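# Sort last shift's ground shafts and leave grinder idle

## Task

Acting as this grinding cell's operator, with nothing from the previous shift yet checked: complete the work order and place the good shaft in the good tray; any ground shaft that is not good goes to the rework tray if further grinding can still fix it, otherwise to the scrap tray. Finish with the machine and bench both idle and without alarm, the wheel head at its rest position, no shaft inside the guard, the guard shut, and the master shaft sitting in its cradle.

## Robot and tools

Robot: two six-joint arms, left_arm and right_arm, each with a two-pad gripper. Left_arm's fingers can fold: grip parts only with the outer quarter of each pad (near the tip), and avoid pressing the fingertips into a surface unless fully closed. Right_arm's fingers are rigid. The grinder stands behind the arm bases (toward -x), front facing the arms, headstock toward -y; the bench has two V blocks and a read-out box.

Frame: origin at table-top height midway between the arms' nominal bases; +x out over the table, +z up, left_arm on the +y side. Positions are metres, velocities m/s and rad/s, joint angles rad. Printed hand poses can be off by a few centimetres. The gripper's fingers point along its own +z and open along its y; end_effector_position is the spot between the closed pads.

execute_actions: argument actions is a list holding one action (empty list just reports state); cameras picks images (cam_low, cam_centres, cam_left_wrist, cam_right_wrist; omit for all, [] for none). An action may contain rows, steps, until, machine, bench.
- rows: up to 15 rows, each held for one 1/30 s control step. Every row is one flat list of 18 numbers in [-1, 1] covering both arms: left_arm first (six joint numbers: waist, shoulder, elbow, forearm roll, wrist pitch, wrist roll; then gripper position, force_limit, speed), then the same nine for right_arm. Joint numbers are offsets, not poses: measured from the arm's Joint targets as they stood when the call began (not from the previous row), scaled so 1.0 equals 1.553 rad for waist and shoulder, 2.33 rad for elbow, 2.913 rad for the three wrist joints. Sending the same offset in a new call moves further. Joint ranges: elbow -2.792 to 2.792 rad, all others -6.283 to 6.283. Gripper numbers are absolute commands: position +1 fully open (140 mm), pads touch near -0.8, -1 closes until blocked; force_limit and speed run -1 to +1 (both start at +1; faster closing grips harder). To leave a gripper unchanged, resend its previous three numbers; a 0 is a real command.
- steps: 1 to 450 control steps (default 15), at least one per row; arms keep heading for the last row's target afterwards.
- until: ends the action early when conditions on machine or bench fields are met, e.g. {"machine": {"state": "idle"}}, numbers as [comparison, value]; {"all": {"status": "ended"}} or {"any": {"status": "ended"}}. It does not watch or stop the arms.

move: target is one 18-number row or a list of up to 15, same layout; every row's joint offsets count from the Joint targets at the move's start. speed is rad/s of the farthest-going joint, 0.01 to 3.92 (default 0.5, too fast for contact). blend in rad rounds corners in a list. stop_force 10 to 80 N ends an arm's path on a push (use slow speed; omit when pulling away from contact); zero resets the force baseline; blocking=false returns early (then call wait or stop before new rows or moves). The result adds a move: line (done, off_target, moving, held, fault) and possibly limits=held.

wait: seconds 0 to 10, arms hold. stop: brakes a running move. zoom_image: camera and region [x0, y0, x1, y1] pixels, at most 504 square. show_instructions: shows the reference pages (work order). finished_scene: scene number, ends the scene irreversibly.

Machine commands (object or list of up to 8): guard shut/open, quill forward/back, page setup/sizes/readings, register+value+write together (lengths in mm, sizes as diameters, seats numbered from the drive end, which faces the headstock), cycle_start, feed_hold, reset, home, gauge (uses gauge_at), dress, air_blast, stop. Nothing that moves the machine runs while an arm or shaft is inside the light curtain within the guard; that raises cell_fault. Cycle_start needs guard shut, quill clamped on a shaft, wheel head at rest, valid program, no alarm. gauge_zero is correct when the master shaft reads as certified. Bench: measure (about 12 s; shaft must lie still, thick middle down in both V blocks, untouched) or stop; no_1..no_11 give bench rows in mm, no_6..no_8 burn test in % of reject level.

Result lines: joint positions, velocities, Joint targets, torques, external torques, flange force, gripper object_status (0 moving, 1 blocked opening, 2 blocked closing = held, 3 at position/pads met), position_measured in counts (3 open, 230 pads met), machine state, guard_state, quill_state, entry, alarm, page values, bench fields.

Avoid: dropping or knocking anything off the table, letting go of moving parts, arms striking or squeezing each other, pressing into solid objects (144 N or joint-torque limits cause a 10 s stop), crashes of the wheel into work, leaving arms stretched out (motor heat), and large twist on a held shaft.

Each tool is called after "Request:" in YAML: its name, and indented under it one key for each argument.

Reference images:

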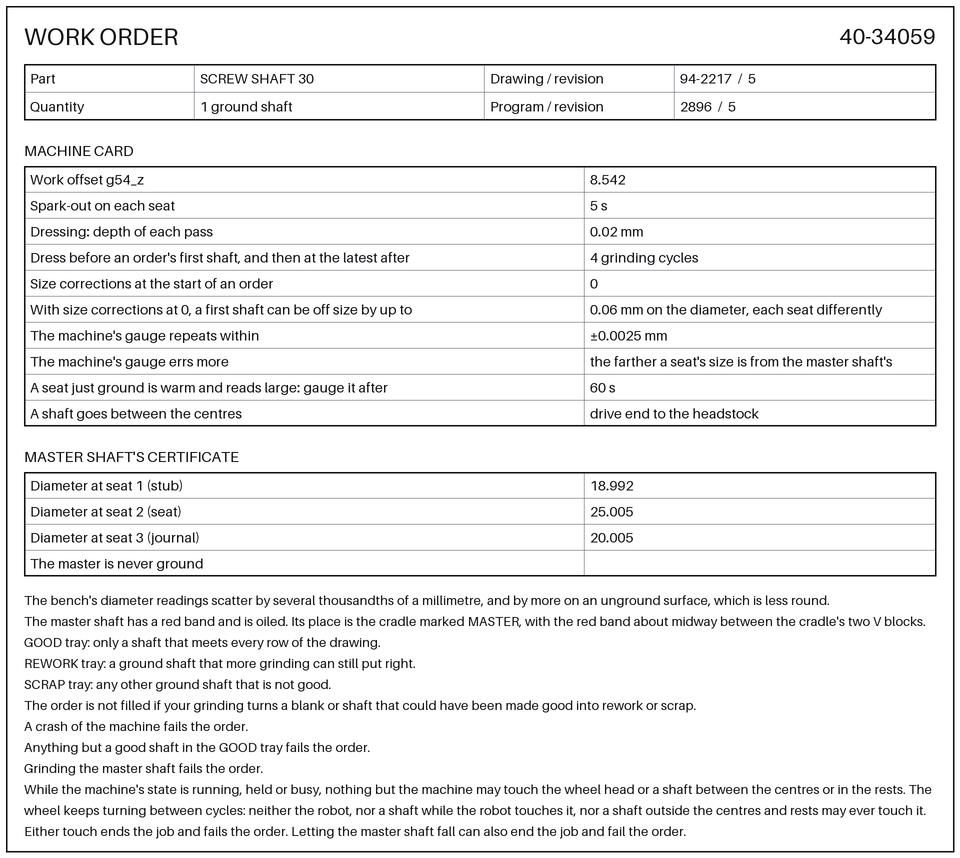

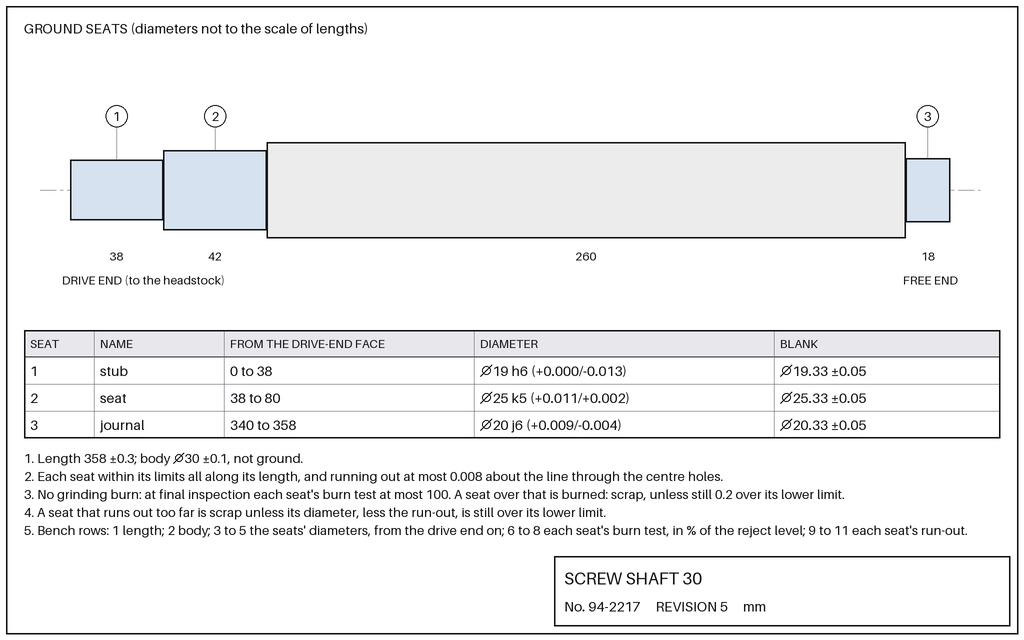

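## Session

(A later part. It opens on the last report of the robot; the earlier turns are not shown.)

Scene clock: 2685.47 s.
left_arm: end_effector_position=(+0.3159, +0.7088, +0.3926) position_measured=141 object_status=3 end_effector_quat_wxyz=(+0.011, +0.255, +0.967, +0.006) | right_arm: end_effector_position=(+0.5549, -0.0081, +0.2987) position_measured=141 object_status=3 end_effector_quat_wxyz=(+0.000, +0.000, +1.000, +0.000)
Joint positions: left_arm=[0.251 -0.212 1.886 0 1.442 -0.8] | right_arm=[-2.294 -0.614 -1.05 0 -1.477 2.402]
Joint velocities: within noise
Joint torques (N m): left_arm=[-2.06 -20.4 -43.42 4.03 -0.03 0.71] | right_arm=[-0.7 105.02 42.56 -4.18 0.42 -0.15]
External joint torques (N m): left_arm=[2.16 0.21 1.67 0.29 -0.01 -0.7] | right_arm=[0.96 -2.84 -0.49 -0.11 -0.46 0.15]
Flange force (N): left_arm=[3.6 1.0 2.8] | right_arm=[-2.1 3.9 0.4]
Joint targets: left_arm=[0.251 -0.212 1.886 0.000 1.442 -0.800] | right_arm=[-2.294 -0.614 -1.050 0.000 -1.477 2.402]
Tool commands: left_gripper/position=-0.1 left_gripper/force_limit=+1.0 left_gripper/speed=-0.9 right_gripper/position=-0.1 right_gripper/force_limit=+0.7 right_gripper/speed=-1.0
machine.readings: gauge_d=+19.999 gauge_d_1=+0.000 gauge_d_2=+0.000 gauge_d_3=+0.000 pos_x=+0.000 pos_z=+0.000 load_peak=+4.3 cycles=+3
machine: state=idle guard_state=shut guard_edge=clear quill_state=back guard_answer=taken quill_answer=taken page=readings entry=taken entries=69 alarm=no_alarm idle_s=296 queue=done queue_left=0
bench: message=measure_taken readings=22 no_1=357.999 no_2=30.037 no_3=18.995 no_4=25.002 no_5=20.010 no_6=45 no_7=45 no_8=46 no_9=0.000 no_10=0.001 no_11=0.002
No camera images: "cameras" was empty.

Request:
move:
  target:
    - [0,0,0,0,0,0,-0.1,1,-0.9,0,-0.0325,-0.0727,0,0.0756,0,-0.1,0.7,-1]
    - [0,0,0,0,0,0,-0.1,1,-0.9,0,-0.0649,-0.1018,0,0.1164,0,-0.1,0.7,-1]
  speed: [0.3,0.1]
  stop_force: 15
  cameras: []

Request:
execute_actions:
  actions:
    - {"rows":[[0,0,0,0,0,0,-0.1,1,-0.9,0,0,0,0,0,0,-1,1,-0.9]],"steps":90}
  cameras: []

Request:
move:
  target:
    - [0,0,0,0,0,0,-0.1,1,-0.9,0,0.0045,0.0031,0,-0.0049,0,-1,1,-0.9]
    - [0,0,0,0,0,0,-0.1,1,-0.9,0,0.0649,0.1018,0,-0.1164,0,-1,1,-0.9]
  speed: [0.03,0.3]
  cameras: ["cam_low","cam_right_wrist"]

Scene clock: 2705.07 s.
left_arm: end_effector_position=(+0.3159, +0.7088, +0.3926) position_measured=141 object_status=3 end_effector_quat_wxyz=(+0.011, +0.255, +0.967, +0.006) | right_arm: end_effector_position=(+0.5554, -0.0075, +0.0786) position_measured=141 object_status=3 end_effector_quat_wxyz=(+0.000, +0.000, +1.000, +0.000)
Joint positions: left_arm=[0.251 -0.212 1.886 0 1.442 -0.8] | right_arm=[-2.294 -0.715 -1.288 0 -1.138 2.402]
Joint velocities: within noise
Joint torques (N m): left_arm=[-2.63 -20.5 -43.36 4.04 -0.1 0.65] | right_arm=[-0.89 109.56 38.77 -3.84 0.47 -0.05]
External joint torques (N m): left_arm=[2.7 0.44 1.59 0.28 0.06 -0.65] | right_arm=[1.2 -2.49 -0.28 -0.08 -0.51 0.05]
Flange force (N): left_arm=[4.3 2.4 2.6] | right_arm=[-1.5 3.5 1.2]
Joint targets: left_arm=[0.251 -0.212 1.886 0.000 1.442 -0.800] | right_arm=[-2.294 -0.715 -1.288 0.000 -1.138 2.402]
machine.readings: gauge_d=+19.999 gauge_d_1=+0.000 gauge_d_2=+0.000 gauge_d_3=+0.000 pos_x=+0.000 pos_z=+0.000 load_peak=+4.3 cycles=+3
machine: state=idle guard_state=shut guard_edge=clear quill_state=back guard_answer=taken quill_answer=taken page=readings entry=taken entries=69 alarm=no_alarm idle_s=315 queue=done queue_left=0
bench: message=measure_taken readings=22 no_1=357.999 no_2=30.037 no_3=18.995 no_4=25.002 no_5=20.010 no_6=45 no_7=45 no_8=46 no_9=0.000 no_10=0.001 no_11=0.002
move: done
No camera images: "cameras" was empty.

Scene clock: 2708.27 s.
left_arm: end_effector_position=(+0.3159, +0.7088, +0.3926) position_measured=141 object_status=3 end_effector_quat_wxyz=(+0.011, +0.255, +0.967, +0.006) | right_arm: end_effector_position=(+0.5554, -0.0075, +0.0786) position_measured=189 object_status=2 end_effector_quat_wxyz=(+0.000, +0.000, +1.000, +0.000)
Joint positions: left_arm=[0.251 -0.212 1.886 0 1.442 -0.8] | right_arm=[-2.294 -0.715 -1.288 0 -1.138 2.402]
Joint velocities: within noise
Joint torques (N m): left_arm=[-2.31 -20.53 -43.6 3.99 -0.13 0.7] | right_arm=[2.15 96.3 36.54 -2.94 3.87 -0.32]
External joint torques (N m): left_arm=[2.41 0.32 1.81 0.34 0.09 -0.7] | right_arm=[-1.89 10.73 1.92 -0.97 -3.91 0.32]
Flange force (N): left_arm=[4.1 1.4 2.9] | right_arm=[3.2 -5.7 -14.4]
Joint targets: left_arm=[0.251 -0.212 1.886 0.000 1.442 -0.800] | right_arm=[-2.294 -0.715 -1.288 0.000 -1.138 2.402]
machine.readings: gauge_d=+19.999 gauge_d_1=+0.000 gauge_d_2=+0.000 gauge_d_3=+0.000 pos_x=+0.000 pos_z=+0.000 load_peak=+4.3 cycles=+3
machine: state=idle guard_state=shut guard_edge=clear quill_state=back guard_answer=taken quill_answer=taken page=readings entry=taken entries=69 alarm=no_alarm idle_s=318 queue=done queue_left=0
bench: message=measure_taken readings=22 no_1=357.999 no_2=30.037 no_3=18.995 no_4=25.002 no_5=20.010 no_6=45 no_7=45 no_8=46 no_9=0.000 no_10=0.001 no_11=0.002
No camera images: "cameras" was empty.

Scene clock: 2710.17 s.
left_arm: end_effector_position=(+0.3159, +0.7088, +0.3926) position_measured=141 object_status=3 end_effector_quat_wxyz=(+0.011, +0.255, +0.967, +0.006) | right_arm: end_effector_position=(+0.5549, -0.0081, +0.2988) position_measured=189 object_status=2 end_effector_quat_wxyz=(+0.000, +0.000, +1.000, +0.000)
Joint positions: left_arm=[0.251 -0.212 1.886 0 1.442 -0.8] | right_arm=[-2.294 -0.614 -1.051 0 -1.477 2.402]
Joint velocities: within noise
Joint torques (N m): left_arm=[-2.44 -20.35 -43.36 4.02 -0.11 0.67] | right_arm=[-0.55 121.78 53.06 -4.34 0.55 -0.04]
External joint torques (N m): left_arm=[2.54 0.14 1.62 0.29 0.08 -0.67] | right_arm=[0.85 -19.37 -10.8 0.04 -0.58 0.04]
Flange force (N): left_arm=[4.3 1.7 2.5] | right_arm=[-1.9 3.3 18.7]
Joint targets: left_arm=[0.251 -0.212 1.886 0.000 1.442 -0.800] | right_arm=[-2.294 -0.614 -1.050 0.000 -1.477 2.402]
machine.readings: gauge_d=+19.999 gauge_d_1=+0.000 gauge_d_2=+0.000 gauge_d_3=+0.000 pos_x=+0.000 pos_z=+0.000 load_peak=+4.3 cycles=+3
machine: state=idle guard_state=shut guard_edge=clear quill_state=back guard_answer=taken quill_answer=taken page=readings entry=taken entries=69 alarm=no_alarm idle_s=320 queue=done queue_left=0
bench: message=measure_taken readings=22 no_1=357.999 no_2=30.037 no_3=18.995 no_4=25.002 no_5=20.010 no_6=45 no_7=45 no_8=46 no_9=0.000 no_10=0.001 no_11=0.002
move: done
camera_calibration:
cam_right_wrist: T_world_to_cam=[[0.00268805, 0.999996, 0.000649687, 0.012559], [0.928913, -0.00273754, 0.370287, -0.623871], [0.370288, -0.000391847, -0.928917, 0.213624], [0, 0, 0, 1]] pos_world=[0.500386, -0.0141832, 0.429442]
Images, in order (width x height): cam_low 896x504, cam_right_wrist 896x504.

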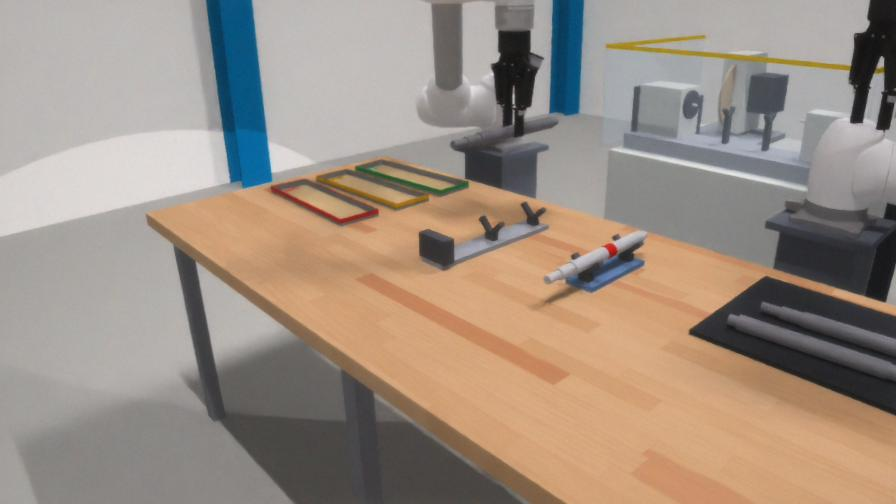

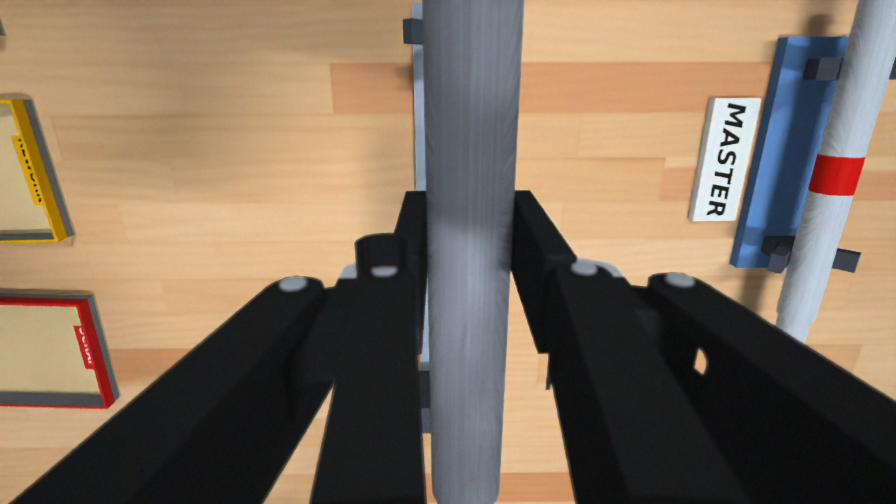

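Request:
move:
  target: [0,0,0,0,0,0,-0.1,1,-0.9,-0.4086,0.4273,-0.3725,0,0.0699,-0.7569,-1,1,-0.9]
  speed: 0.7
  cameras: ["cam_low","cam_right_wrist"]

Scene clock: 2739.93 s.
left_arm: end_effector_position=(+0.3159, +0.7088, +0.3926) position_measured=141 object_status=3 end_effector_quat_wxyz=(+0.011, +0.255, +0.967, +0.006) | right_arm: end_effector_position=(+0.4137, -0.5954, +0.2994) position_measured=189 object_status=2 end_effector_quat_wxyz=(+0.000, +0.707, -0.708, +0.000)
Joint positions: left_arm=[0.251 -0.212 1.886 0 1.442 -0.8] | right_arm=[-2.929 0.05 -1.918 0 -1.273 0.197]
Joint velocities: within noise
Joint torques (N m): left_arm=[-2.67 -20.53 -43.38 4.04 -0.08 0.67] | right_arm=[-0.77 47.15 50.18 -3.94 0.53 -0.17]
External joint torques (N m): left_arm=[2.85 -0.2 1.48 0.3 0.05 -0.67] | right_arm=[0.8 -11.65 -9.54 -0.28 -0.55 0.17]
Flange force (N): left_arm=[5.1 1.9 2.3] | right_arm=[-2.4 -3.9 18.2]
Joint targets: left_arm=[0.251 -0.212 1.886 0.000 1.442 -0.800] | right_arm=[-2.929 0.050 -1.918 0.000 -1.273 0.197]
machine.readings: gauge_d=+19.999 gauge_d_1=+0.000 gauge_d_2=+0.000 gauge_d_3=+0.000 pos_x=+0.000 pos_z=+0.000 load_peak=+4.3 cycles=+3
machine: state=idle guard_state=shut guard_edge=clear quill_state=back guard_answer=taken quill_answer=taken page=readings entry=taken entries=69 alarm=no_alarm idle_s=350 queue=done queue_left=0
bench: message=measure_taken readings=22 no_1=357.999 no_2=30.037 no_3=18.995 no_4=25.002 no_5=20.010 no_6=45 no_7=45 no_8=46 no_9=0.000 no_10=0.001 no_11=0.002
move: done
camera_calibration:
cam_right_wrist: T_world_to_cam=[[-0.999993, 0.0034937, 0.0010643, 0.421691], [0.00363956, 0.929029, 0.369988, 0.443112], [0.000303859, 0.36999, -0.929036, 0.639952], [0, 0, 0, 1]] pos_world=[0.419881, -0.649913, 0.430144]
Images, in order (width x height): cam_low 896x504, cam_right_wrist 896x504.

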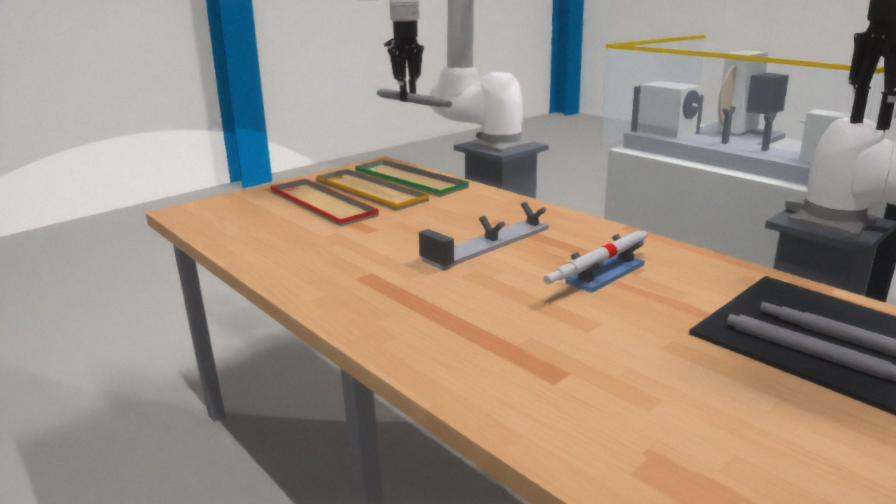

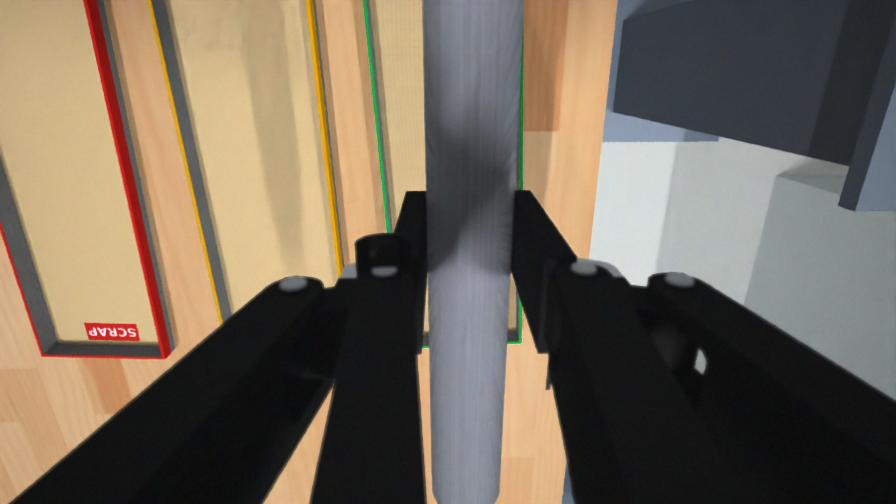

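Request:
move:
  target: [0,0,0,0,0,0,-0.1,1,-0.9,-0.1594,0,0,0,0,-0.0853,-1,1,-0.9]
  speed: 0.4
  cameras: ["cam_right_wrist"]

Scene clock: 2763.50 s.
left_arm: end_effector_position=(+0.3159, +0.7088, +0.3926) position_measured=141 object_status=3 end_effector_quat_wxyz=(+0.011, +0.255, +0.967, +0.006) | right_arm: end_effector_position=(+0.4142, -0.7200, +0.2994) position_measured=189 object_status=2 end_effector_quat_wxyz=(+0.000, +0.707, -0.707, +0.000)
Joint positions: left_arm=[0.251 -0.212 1.886 0 1.442 -0.8] | right_arm=[-3.176 0.05 -1.918 0 -1.273 -0.051]
Joint velocities: within noise
Joint torques (N m): left_arm=[-2.5 -20.44 -43.31 4.09 -0.09 0.68] | right_arm=[-1.36 47.15 50.18 -4.04 0.47 -0.14]
External joint torques (N m): left_arm=[2.61 0.19 1.58 0.23 0.05 -0.68] | right_arm=[1.35 -11.48 -9.54 -0.17 -0.48 0.14]
Flange force (N): left_arm=[4.3 1.9 2.5] | right_arm=[-2.5 -4.2 18.2]
Joint targets: left_arm=[0.251 -0.212 1.886 0.000 1.442 -0.800] | right_arm=[-3.176 0.050 -1.918 0.000 -1.273 -0.051]
machine.readings: gauge_d=+19.999 gauge_d_1=+0.000 gauge_d_2=+0.000 gauge_d_3=+0.000 pos_x=+0.000 pos_z=+0.000 load_peak=+4.3 cycles=+3
machine: state=idle guard_state=shut guard_edge=clear quill_state=back guard_answer=taken quill_answer=taken page=readings entry=taken entries=69 alarm=no_alarm idle_s=373 queue=done queue_left=0
bench: message=measure_taken readings=22 no_1=357.999 no_2=30.037 no_3=18.995 no_4=25.002 no_5=20.010 no_6=45 no_7=45 no_8=46 no_9=0.000 no_10=0.001 no_11=0.002
move: done
camera_calibration:
cam_right_wrist: T_world_to_cam=[[-0.999996, 0.00260339, 0.00115186, 0.421801], [0.00284483, 0.928996, 0.370079, 0.559138], [-0.000106616, 0.370081, -0.929, 0.686281], [0, 0, 0, 1]] pos_world=[0.420282, -0.774515, 0.430144]
Images, in order (width x height): cam_right_wrist 896x504.

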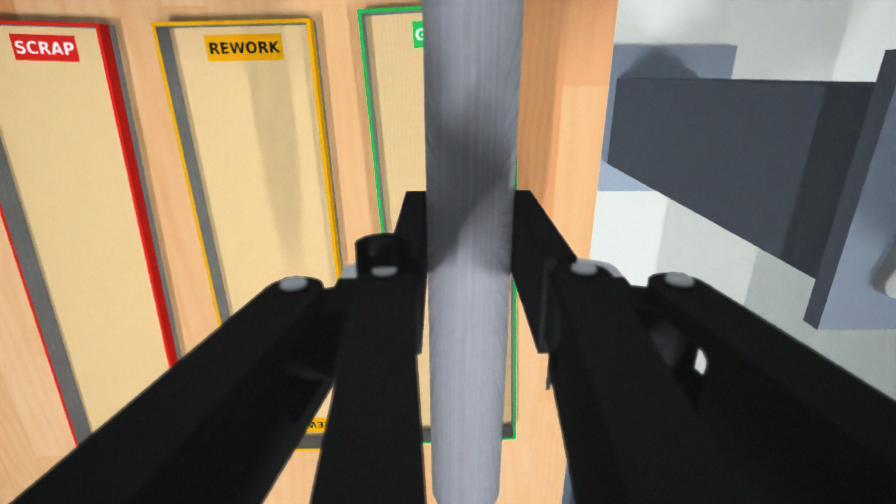

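Request:
move:
  target: [0,0,0,0,0,0,-0.1,1,-0.9,0.1290,0,0,0,0,0.0687,-1,1,-0.9]
  speed: 0.4
  cameras: ["cam_right_wrist"]

Request:
move:
  target:
    - [0,0,0,0,0,0,-0.1,1,-0.9,0,-0.0957,-0.0908,0,0.1236,0,-1,1,-0.9]
    - [0,0,0,0,0,0,-0.1,1,-0.9,0,-0.1587,-0.1175,0,0.1785,0,-1,1,-0.9]
    - [0,0,0,0,0,0,-0.1,1,-0.9,0,-0.1700,-0.1211,0,0.1875,0,-1,1,-0.9]
  speed: [0.3,0.15,0.015]
  stop_force: 12
  cameras: ["cam_right_wrist","cam_low"]

Scene clock: 2789.33 s.
left_arm: end_effector_position=(+0.3159, +0.7088, +0.3926) position_measured=141 object_status=3 end_effector_quat_wxyz=(+0.011, +0.255, +0.967, +0.006) | right_arm: end_effector_position=(+0.4162, -0.6191, +0.2994) position_measured=189 object_status=2 end_effector_quat_wxyz=(+0.000, +0.707, -0.707, +0.000)
Joint positions: left_arm=[0.251 -0.212 1.886 0 1.442 -0.8] | right_arm=[-2.976 0.05 -1.918 0 -1.273 0.149]
Joint velocities: within noise
Joint torques (N m): left_arm=[-2.27 -20.71 -43.37 4 -0.11 0.64] | right_arm=[-0.88 47.3 50.14 -3.87 0.44 -0.08]
External joint torques (N m): left_arm=[2.32 0.79 1.57 0.34 0.06 -0.64] | right_arm=[0.91 -11.79 -9.59 -0.34 -0.46 0.08]
Flange force (N): left_arm=[3.3 2.2 2.6] | right_arm=[-2.3 -4.2 18.5]
Joint targets: left_arm=[0.251 -0.212 1.886 0.000 1.442 -0.800] | right_arm=[-2.976 0.050 -1.918 0.000 -1.273 0.149]
machine.readings: gauge_d=+19.999 gauge_d_1=+0.000 gauge_d_2=+0.000 gauge_d_3=+0.000 pos_x=+0.000 pos_z=+0.000 load_peak=+4.3 cycles=+3
machine: state=idle guard_state=shut guard_edge=clear quill_state=back guard_answer=taken quill_answer=taken page=readings entry=taken entries=69 alarm=no_alarm idle_s=399 queue=done queue_left=0
bench: message=measure_taken readings=22 no_1=357.999 no_2=30.037 no_3=18.995 no_4=25.002 no_5=20.010 no_6=45 no_7=45 no_8=46 no_9=0.000 no_10=0.001 no_11=0.002
move: done
camera_calibration:
cam_right_wrist: T_world_to_cam=[[-0.999996, 0.00238088, 0.00117374, 0.42348], [0.00264621, 0.928996, 0.37008, 0.465481], [-0.000209283, 0.370082, -0.928999, 0.648984], [0, 0, 0, 1]] pos_world=[0.422383, -0.673615, 0.430144]
Images, in order (width x height): cam_right_wrist 896x504.

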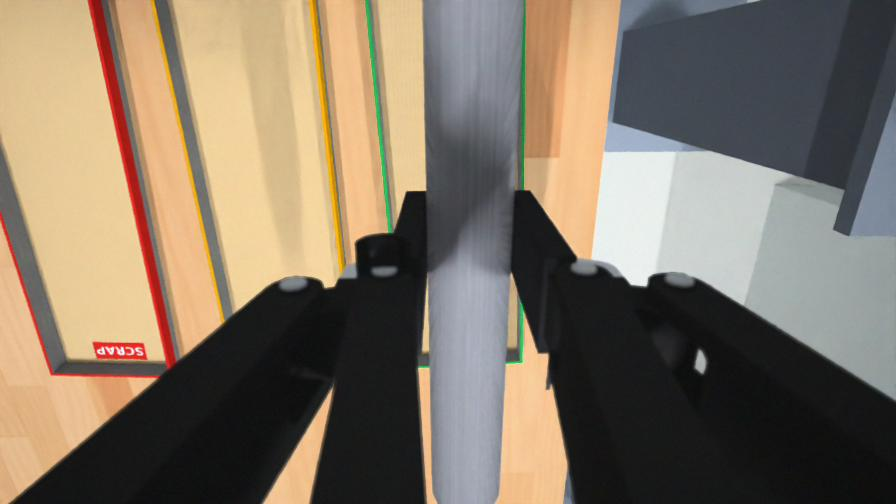

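Scene clock: 2792.90 s.
left_arm: end_effector_position=(+0.3159, +0.7088, +0.3926) position_measured=141 object_status=3 end_effector_quat_wxyz=(+0.011, +0.255, +0.967, +0.006) | right_arm: end_effector_position=(+0.4159, -0.6191, +0.0400) position_measured=189 object_status=2 end_effector_quat_wxyz=(+0.000, +0.707, -0.707, +0.000)
Joint positions: left_arm=[0.251 -0.212 1.886 0 1.442 -0.8] | right_arm=[-2.976 -0.203 -2.195 0 -0.744 0.149]
Joint velocities: within noise
Joint torques (N m): left_arm=[-2.48 -20.73 -43.37 4.02 -0.09 0.71] | right_arm=[-0.18 45.51 29.15 -2.73 3.33 -0.2]
External joint torques (N m): left_arm=[2.58 0.55 1.59 0.31 0.05 -0.71] | right_arm=[0.25 4.54 -0.4 -0.25 -3.34 0.2]
Flange force (N): left_arm=[3.9 2.2 2.6] | right_arm=[-0.4 5.5 -13.6]
Joint targets: left_arm=[0.251 -0.212 1.886 0.000 1.442 -0.800] | right_arm=[-2.976 -0.203 -2.195 0.000 -0.744 0.149]
machine.readings: gauge_d=+19.999 gauge_d_1=+0.000 gauge_d_2=+0.000 gauge_d_3=+0.000 pos_x=+0.000 pos_z=+0.000 load_peak=+4.3 cycles=+3
machine: state=idle guard_state=shut guard_edge=clear quill_state=back guard_answer=taken quill_answer=taken page=readings entry=taken entries=69 alarm=no_alarm idle_s=402 queue=done queue_left=0
bench: message=measure_taken readings=22 no_1=357.999 no_2=30.037 no_3=18.995 no_4=25.002 no_5=20.010 no_6=45 no_7=45 no_8=46 no_9=0.000 no_10=0.001 no_11=0.002
move: contact (right_arm); path passed 2 of 3 targets; right_arm: the wrist pitch is farthest, 0.017 rad from its target
camera_calibration:
cam_right_wrist: T_world_to_cam=[[-0.999996, 0.00236652, 0.00148942, 0.42342], [0.00274966, 0.929031, 0.369992, 0.561512], [-0.000508126, 0.369994, -0.929034, 0.407983], [0, 0, 0, 1]] pos_world=[0.422082, -0.673615, 0.170645]
Images, in order (width x height): cam_low 896x504, cam_right_wrist 896x504.

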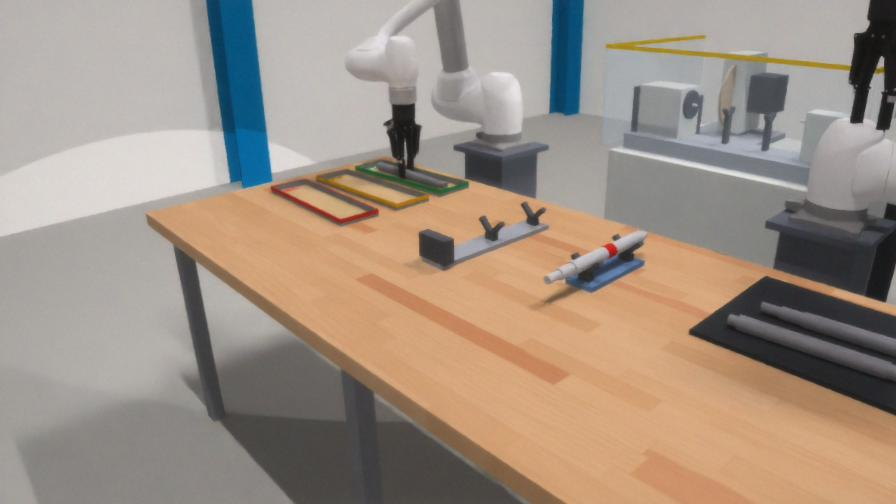

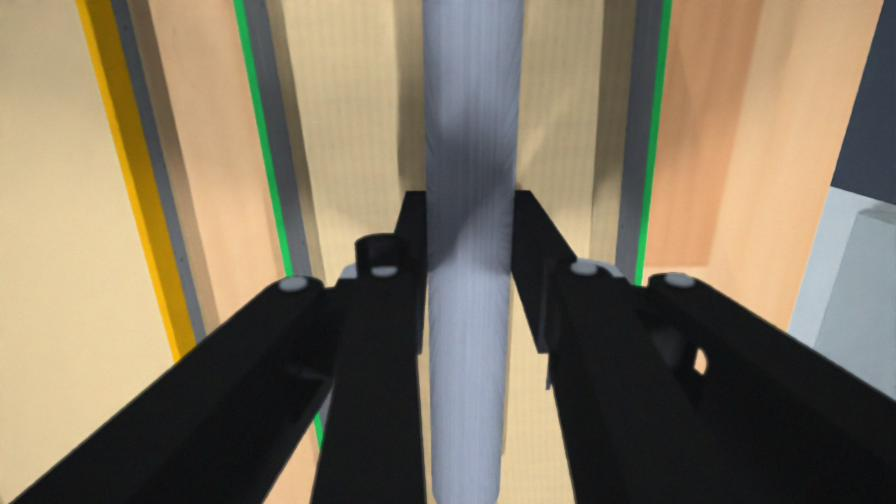

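Request:
move:
  target: [0,0,0,0,0,0,-0.1,1,-0.9,0,0.0006,0.0002,0,-0.0005,0,-1,1,-0.9]
  speed: 0.02
  cameras: []

Request:
execute_actions:
  actions:
    - {"rows":[[0,0,0,0,0,0,-0.1,1,-0.9,0,0,0,0,0,0,-0.36,0.7,-1]],"steps":45}
  cameras: []

Request:
execute_actions:
  actions:
    - {"rows":[[0,0,0,0,0,0,-0.1,1,-0.9,0,0,0,0,0,0,-0.15,0.7,-1]],"steps":45}
  cameras: ["cam_right_wrist"]

Scene clock: 2804.30 s.
left_arm: end_effector_position=(+0.3159, +0.7088, +0.3926) position_measured=141 object_status=3 end_effector_quat_wxyz=(+0.011, +0.255, +0.967, +0.006) | right_arm: end_effector_position=(+0.4159, -0.6191, +0.0406) position_measured=189 object_status=2 end_effector_quat_wxyz=(+0.000, +0.707, -0.707, +0.000)
Joint positions: left_arm=[0.251 -0.212 1.886 0 1.442 -0.8] | right_arm=[-2.976 -0.202 -2.195 0 -0.746 0.149]
Joint velocities: within noise
Joint torques (N m): left_arm=[-2.51 -20.47 -43.47 4.06 -0.05 0.7] | right_arm=[-1.28 61.26 35.28 -2.76 0.46 -0.07]
External joint torques (N m): left_arm=[2.55 0.62 1.68 0.27 0 -0.69] | right_arm=[1.29 -11.23 -6.61 -0.22 -0.49 0.07]
Flange force (N): left_arm=[3.8 2.2 2.9] | right_arm=[-2.9 -3.1 20.0]
Joint targets: left_arm=[0.251 -0.212 1.886 0.000 1.442 -0.800] | right_arm=[-2.976 -0.202 -2.195 0.000 -0.746 0.149]
machine.readings: gauge_d=+19.999 gauge_d_1=+0.000 gauge_d_2=+0.000 gauge_d_3=+0.000 pos_x=+0.000 pos_z=+0.000 load_peak=+4.3 cycles=+3
machine: state=idle guard_state=shut guard_edge=clear quill_state=back guard_answer=taken quill_answer=taken page=readings entry=taken entries=69 alarm=no_alarm idle_s=413 queue=done queue_left=0
bench: message=measure_taken readings=22 no_1=357.999 no_2=30.037 no_3=18.995 no_4=25.002 no_5=20.010 no_6=45 no_7=45 no_8=46 no_9=0.000 no_10=0.001 no_11=0.002
move: done
No camera images: "cameras" was empty.

Scene clock: 2806.00 s.
left_arm: end_effector_position=(+0.3159, +0.7088, +0.3926) position_measured=141 object_status=3 end_effector_quat_wxyz=(+0.011, +0.255, +0.967, +0.006) | right_arm: end_effector_position=(+0.4158, -0.6191, +0.0406) position_measured=174 object_status=3 end_effector_quat_wxyz=(+0.000, +0.707, -0.707, +0.000)
Joint positions: left_arm=[0.251 -0.212 1.886 0 1.442 -0.8] | right_arm=[-2.976 -0.202 -2.195 0 -0.746 0.149]
Joint velocities: within noise
Joint torques (N m): left_arm=[-2.35 -20.2 -43.41 4.02 -0.11 0.68] | right_arm=[-1.26 52.16 29.31 -2.92 0.44 -0.05]
External joint torques (N m): left_arm=[2.46 -0.04 1.61 0.31 0.07 -0.68] | right_arm=[1.31 -2.38 -0.65 -0.06 -0.46 0.05]
Flange force (N): left_arm=[4.4 1.3 2.5] | right_arm=[-2.9 -1.8 2.9]
Joint targets: left_arm=[0.251 -0.212 1.886 0.000 1.442 -0.800] | right_arm=[-2.976 -0.202 -2.195 0.000 -0.746 0.149]
machine.readings: gauge_d=+19.999 gauge_d_1=+0.000 gauge_d_2=+0.000 gauge_d_3=+0.000 pos_x=+0.000 pos_z=+0.000 load_peak=+4.3 cycles=+3
machine: state=idle guard_state=shut guard_edge=clear quill_state=back guard_answer=taken quill_answer=taken page=readings entry=taken entries=69 alarm=no_alarm idle_s=415 queue=done queue_left=0
bench: message=measure_taken readings=22 no_1=357.999 no_2=30.037 no_3=18.995 no_4=25.002 no_5=20.010 no_6=45 no_7=45 no_8=46 no_9=0.000 no_10=0.001 no_11=0.002
No camera images: "cameras" was empty.

Scene clock: 2807.70 s.
left_arm: end_effector_position=(+0.3159, +0.7088, +0.3926) position_measured=141 object_status=3 end_effector_quat_wxyz=(+0.011, +0.255, +0.967, +0.006) | right_arm: end_effector_position=(+0.4159, -0.6191, +0.0406) position_measured=148 object_status=3 end_effector_quat_wxyz=(+0.000, +0.707, -0.707, +0.000)
Joint positions: left_arm=[0.251 -0.212 1.886 0 1.442 -0.8] | right_arm=[-2.976 -0.202 -2.195 0 -0.746 0.149]
Joint velocities: within noise
Joint torques (N m): left_arm=[-2.23 -20.61 -43.46 4.06 -0.12 0.66] | right_arm=[-1.14 52.13 29.05 -2.84 0.44 -0.07]
External joint torques (N m): left_arm=[2.34 0.32 1.66 0.28 0.08 -0.66] | right_arm=[1.2 -2.3 -0.33 -0.14 -0.47 0.07]
Flange force (N): left_arm=[3.9 1.5 2.6] | right_arm=[-2.7 -2.3 2.6]
Joint targets: left_arm=[0.251 -0.212 1.886 0.000 1.442 -0.800] | right_arm=[-2.976 -0.202 -2.195 0.000 -0.746 0.149]
machine.readings: gauge_d=+19.999 gauge_d_1=+0.000 gauge_d_2=+0.000 gauge_d_3=+0.000 pos_x=+0.000 pos_z=+0.000 load_peak=+4.3 cycles=+3
machine: state=idle guard_state=shut guard_edge=clear quill_state=back guard_answer=taken quill_answer=taken page=readings entry=taken entries=69 alarm=no_alarm idle_s=417 queue=done queue_left=0
bench: message=measure_taken readings=22 no_1=357.999 no_2=30.037 no_3=18.995 no_4=25.002 no_5=20.010 no_6=45 no_7=45 no_8=46 no_9=0.000 no_10=0.001 no_11=0.002
camera_calibration:
cam_right_wrist: T_world_to_cam=[[-0.999996, 0.00233077, 0.00158281, 0.423379], [0.002751, 0.929031, 0.369991, 0.561253], [-0.000608114, 0.369994, -0.929034, 0.408676], [0, 0, 0, 1]] pos_world=[0.422082, -0.673616, 0.171345]
Images, in order (width x height): cam_right_wrist 896x504.

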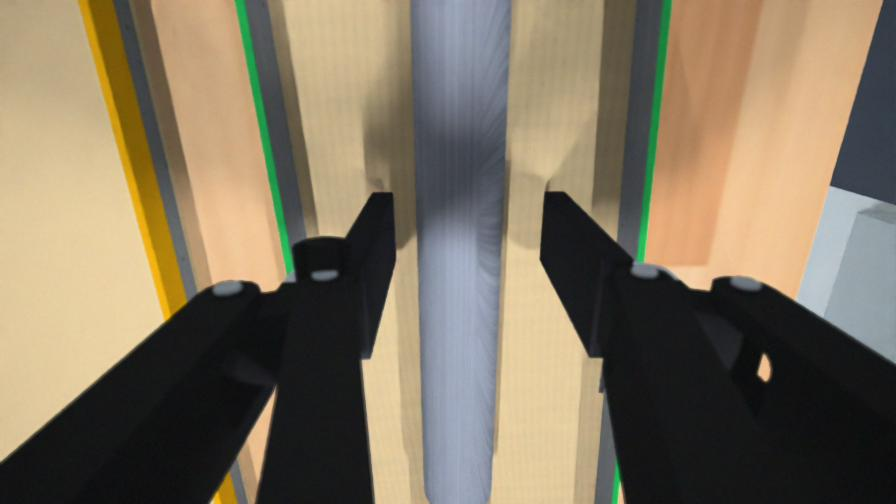

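Request:
move:
  target:
    - [0,0,0,0,0,0,-0.1,1,-0.9,0,0.0100,0.0034,0,-0.0085,0,-0.15,0.7,-1]
    - [0,0,0,0,0,0,-0.1,1,-0.9,0,0.1623,0.1189,0,-0.1809,0,-0.15,0.7,-1]
  speed: [0.05, 0.35]
  cameras: ["cam_low","cam_right_wrist"]

Scene clock: 2821.57 s.
left_arm: end_effector_position=(+0.3159, +0.7088, +0.3926) position_measured=141 object_status=3 end_effector_quat_wxyz=(+0.011, +0.255, +0.967, +0.006) | right_arm: end_effector_position=(+0.4168, -0.6190, +0.2999) position_measured=148 object_status=3 end_effector_quat_wxyz=(-0.001, +0.707, -0.707, +0.000)
Joint positions: left_arm=[0.251 -0.212 1.886 0 1.442 -0.8] | right_arm=[-2.976 0.05 -1.918 0 -1.273 0.149]
Joint velocities: within noise
Joint torques (N m): left_arm=[-2.42 -20.66 -43.41 4.04 -0.1 0.7] | right_arm=[-0.88 38.4 40.82 -4.2 0.47 -0.09]
External joint torques (N m): left_arm=[2.48 0.65 1.62 0.29 0.06 -0.69] | right_arm=[0.98 -3.37 -0.3 -0.01 -0.47 0.1]
Flange force (N): left_arm=[3.6 2.2 2.7] | right_arm=[-2.5 -4.7 1.2]
Joint targets: left_arm=[0.251 -0.212 1.886 0.000 1.442 -0.800] | right_arm=[-2.976 0.050 -1.918 0.000 -1.273 0.149]
machine.readings: gauge_d=+19.999 gauge_d_1=+0.000 gauge_d_2=+0.000 gauge_d_3=+0.000 pos_x=+0.000 pos_z=+0.000 load_peak=+4.3 cycles=+3
machine: state=idle guard_state=shut guard_edge=clear quill_state=back guard_answer=taken quill_answer=taken page=readings entry=taken entries=69 alarm=no_alarm idle_s=431 queue=done queue_left=0
bench: message=measure_taken readings=22 no_1=357.999 no_2=30.037 no_3=18.995 no_4=25.002 no_5=20.010 no_6=45 no_7=45 no_8=46 no_9=0.000 no_10=0.001 no_11=0.002
move: done
camera_calibration:
cam_right_wrist: T_world_to_cam=[[-0.999997, 0.00233464, -0.000663668, 0.424644], [0.00192293, 0.928913, 0.370294, 0.46536], [0.00148099, 0.370292, -0.928914, 0.648798], [0, 0, 0, 1]] pos_world=[0.422787, -0.673515, 0.430639]
Images, in order (width x height): cam_low 896x504, cam_right_wrist 896x504.

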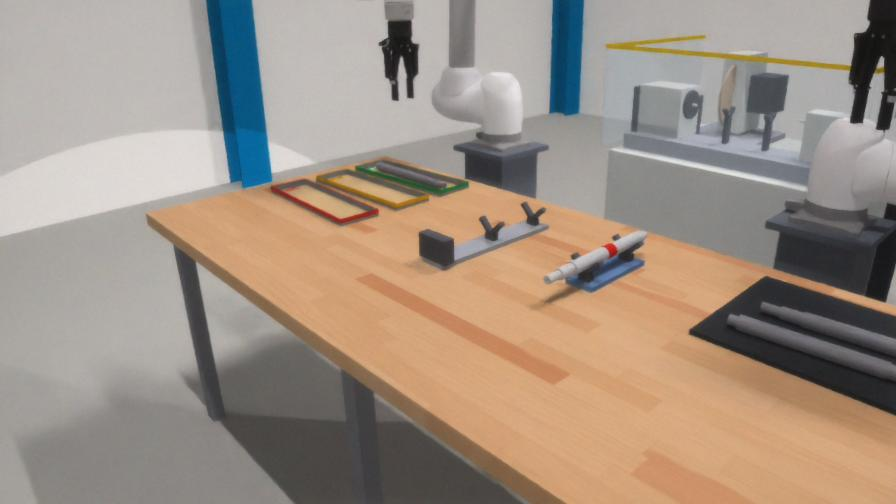

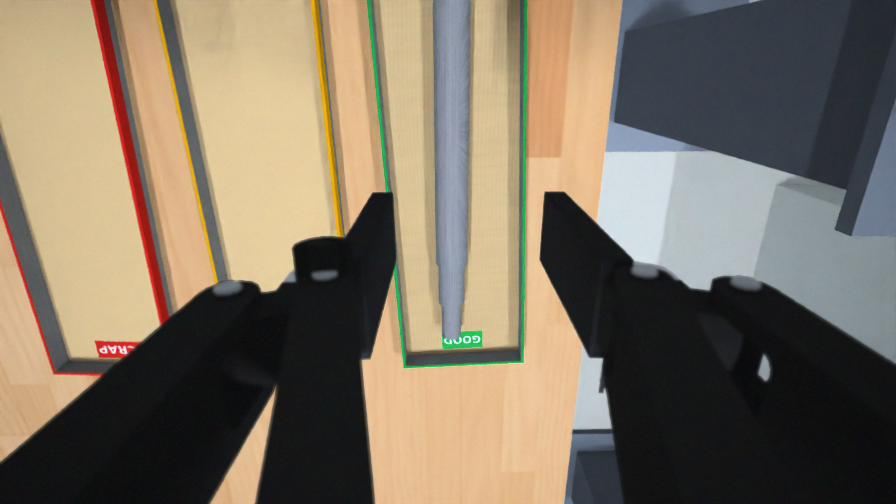

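Request:
zoom_image:
  camera: "cam_low"
  region: [340, 140, 490, 220]

Scaled by 3.360 from the camera's 896x504 image, which has a finer 1280x720 frame.

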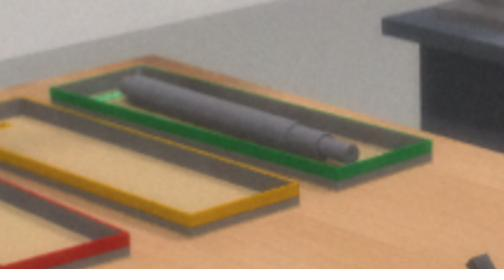

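Request:
finished_scene:
  scene: 2

The scene is finished: the task was done.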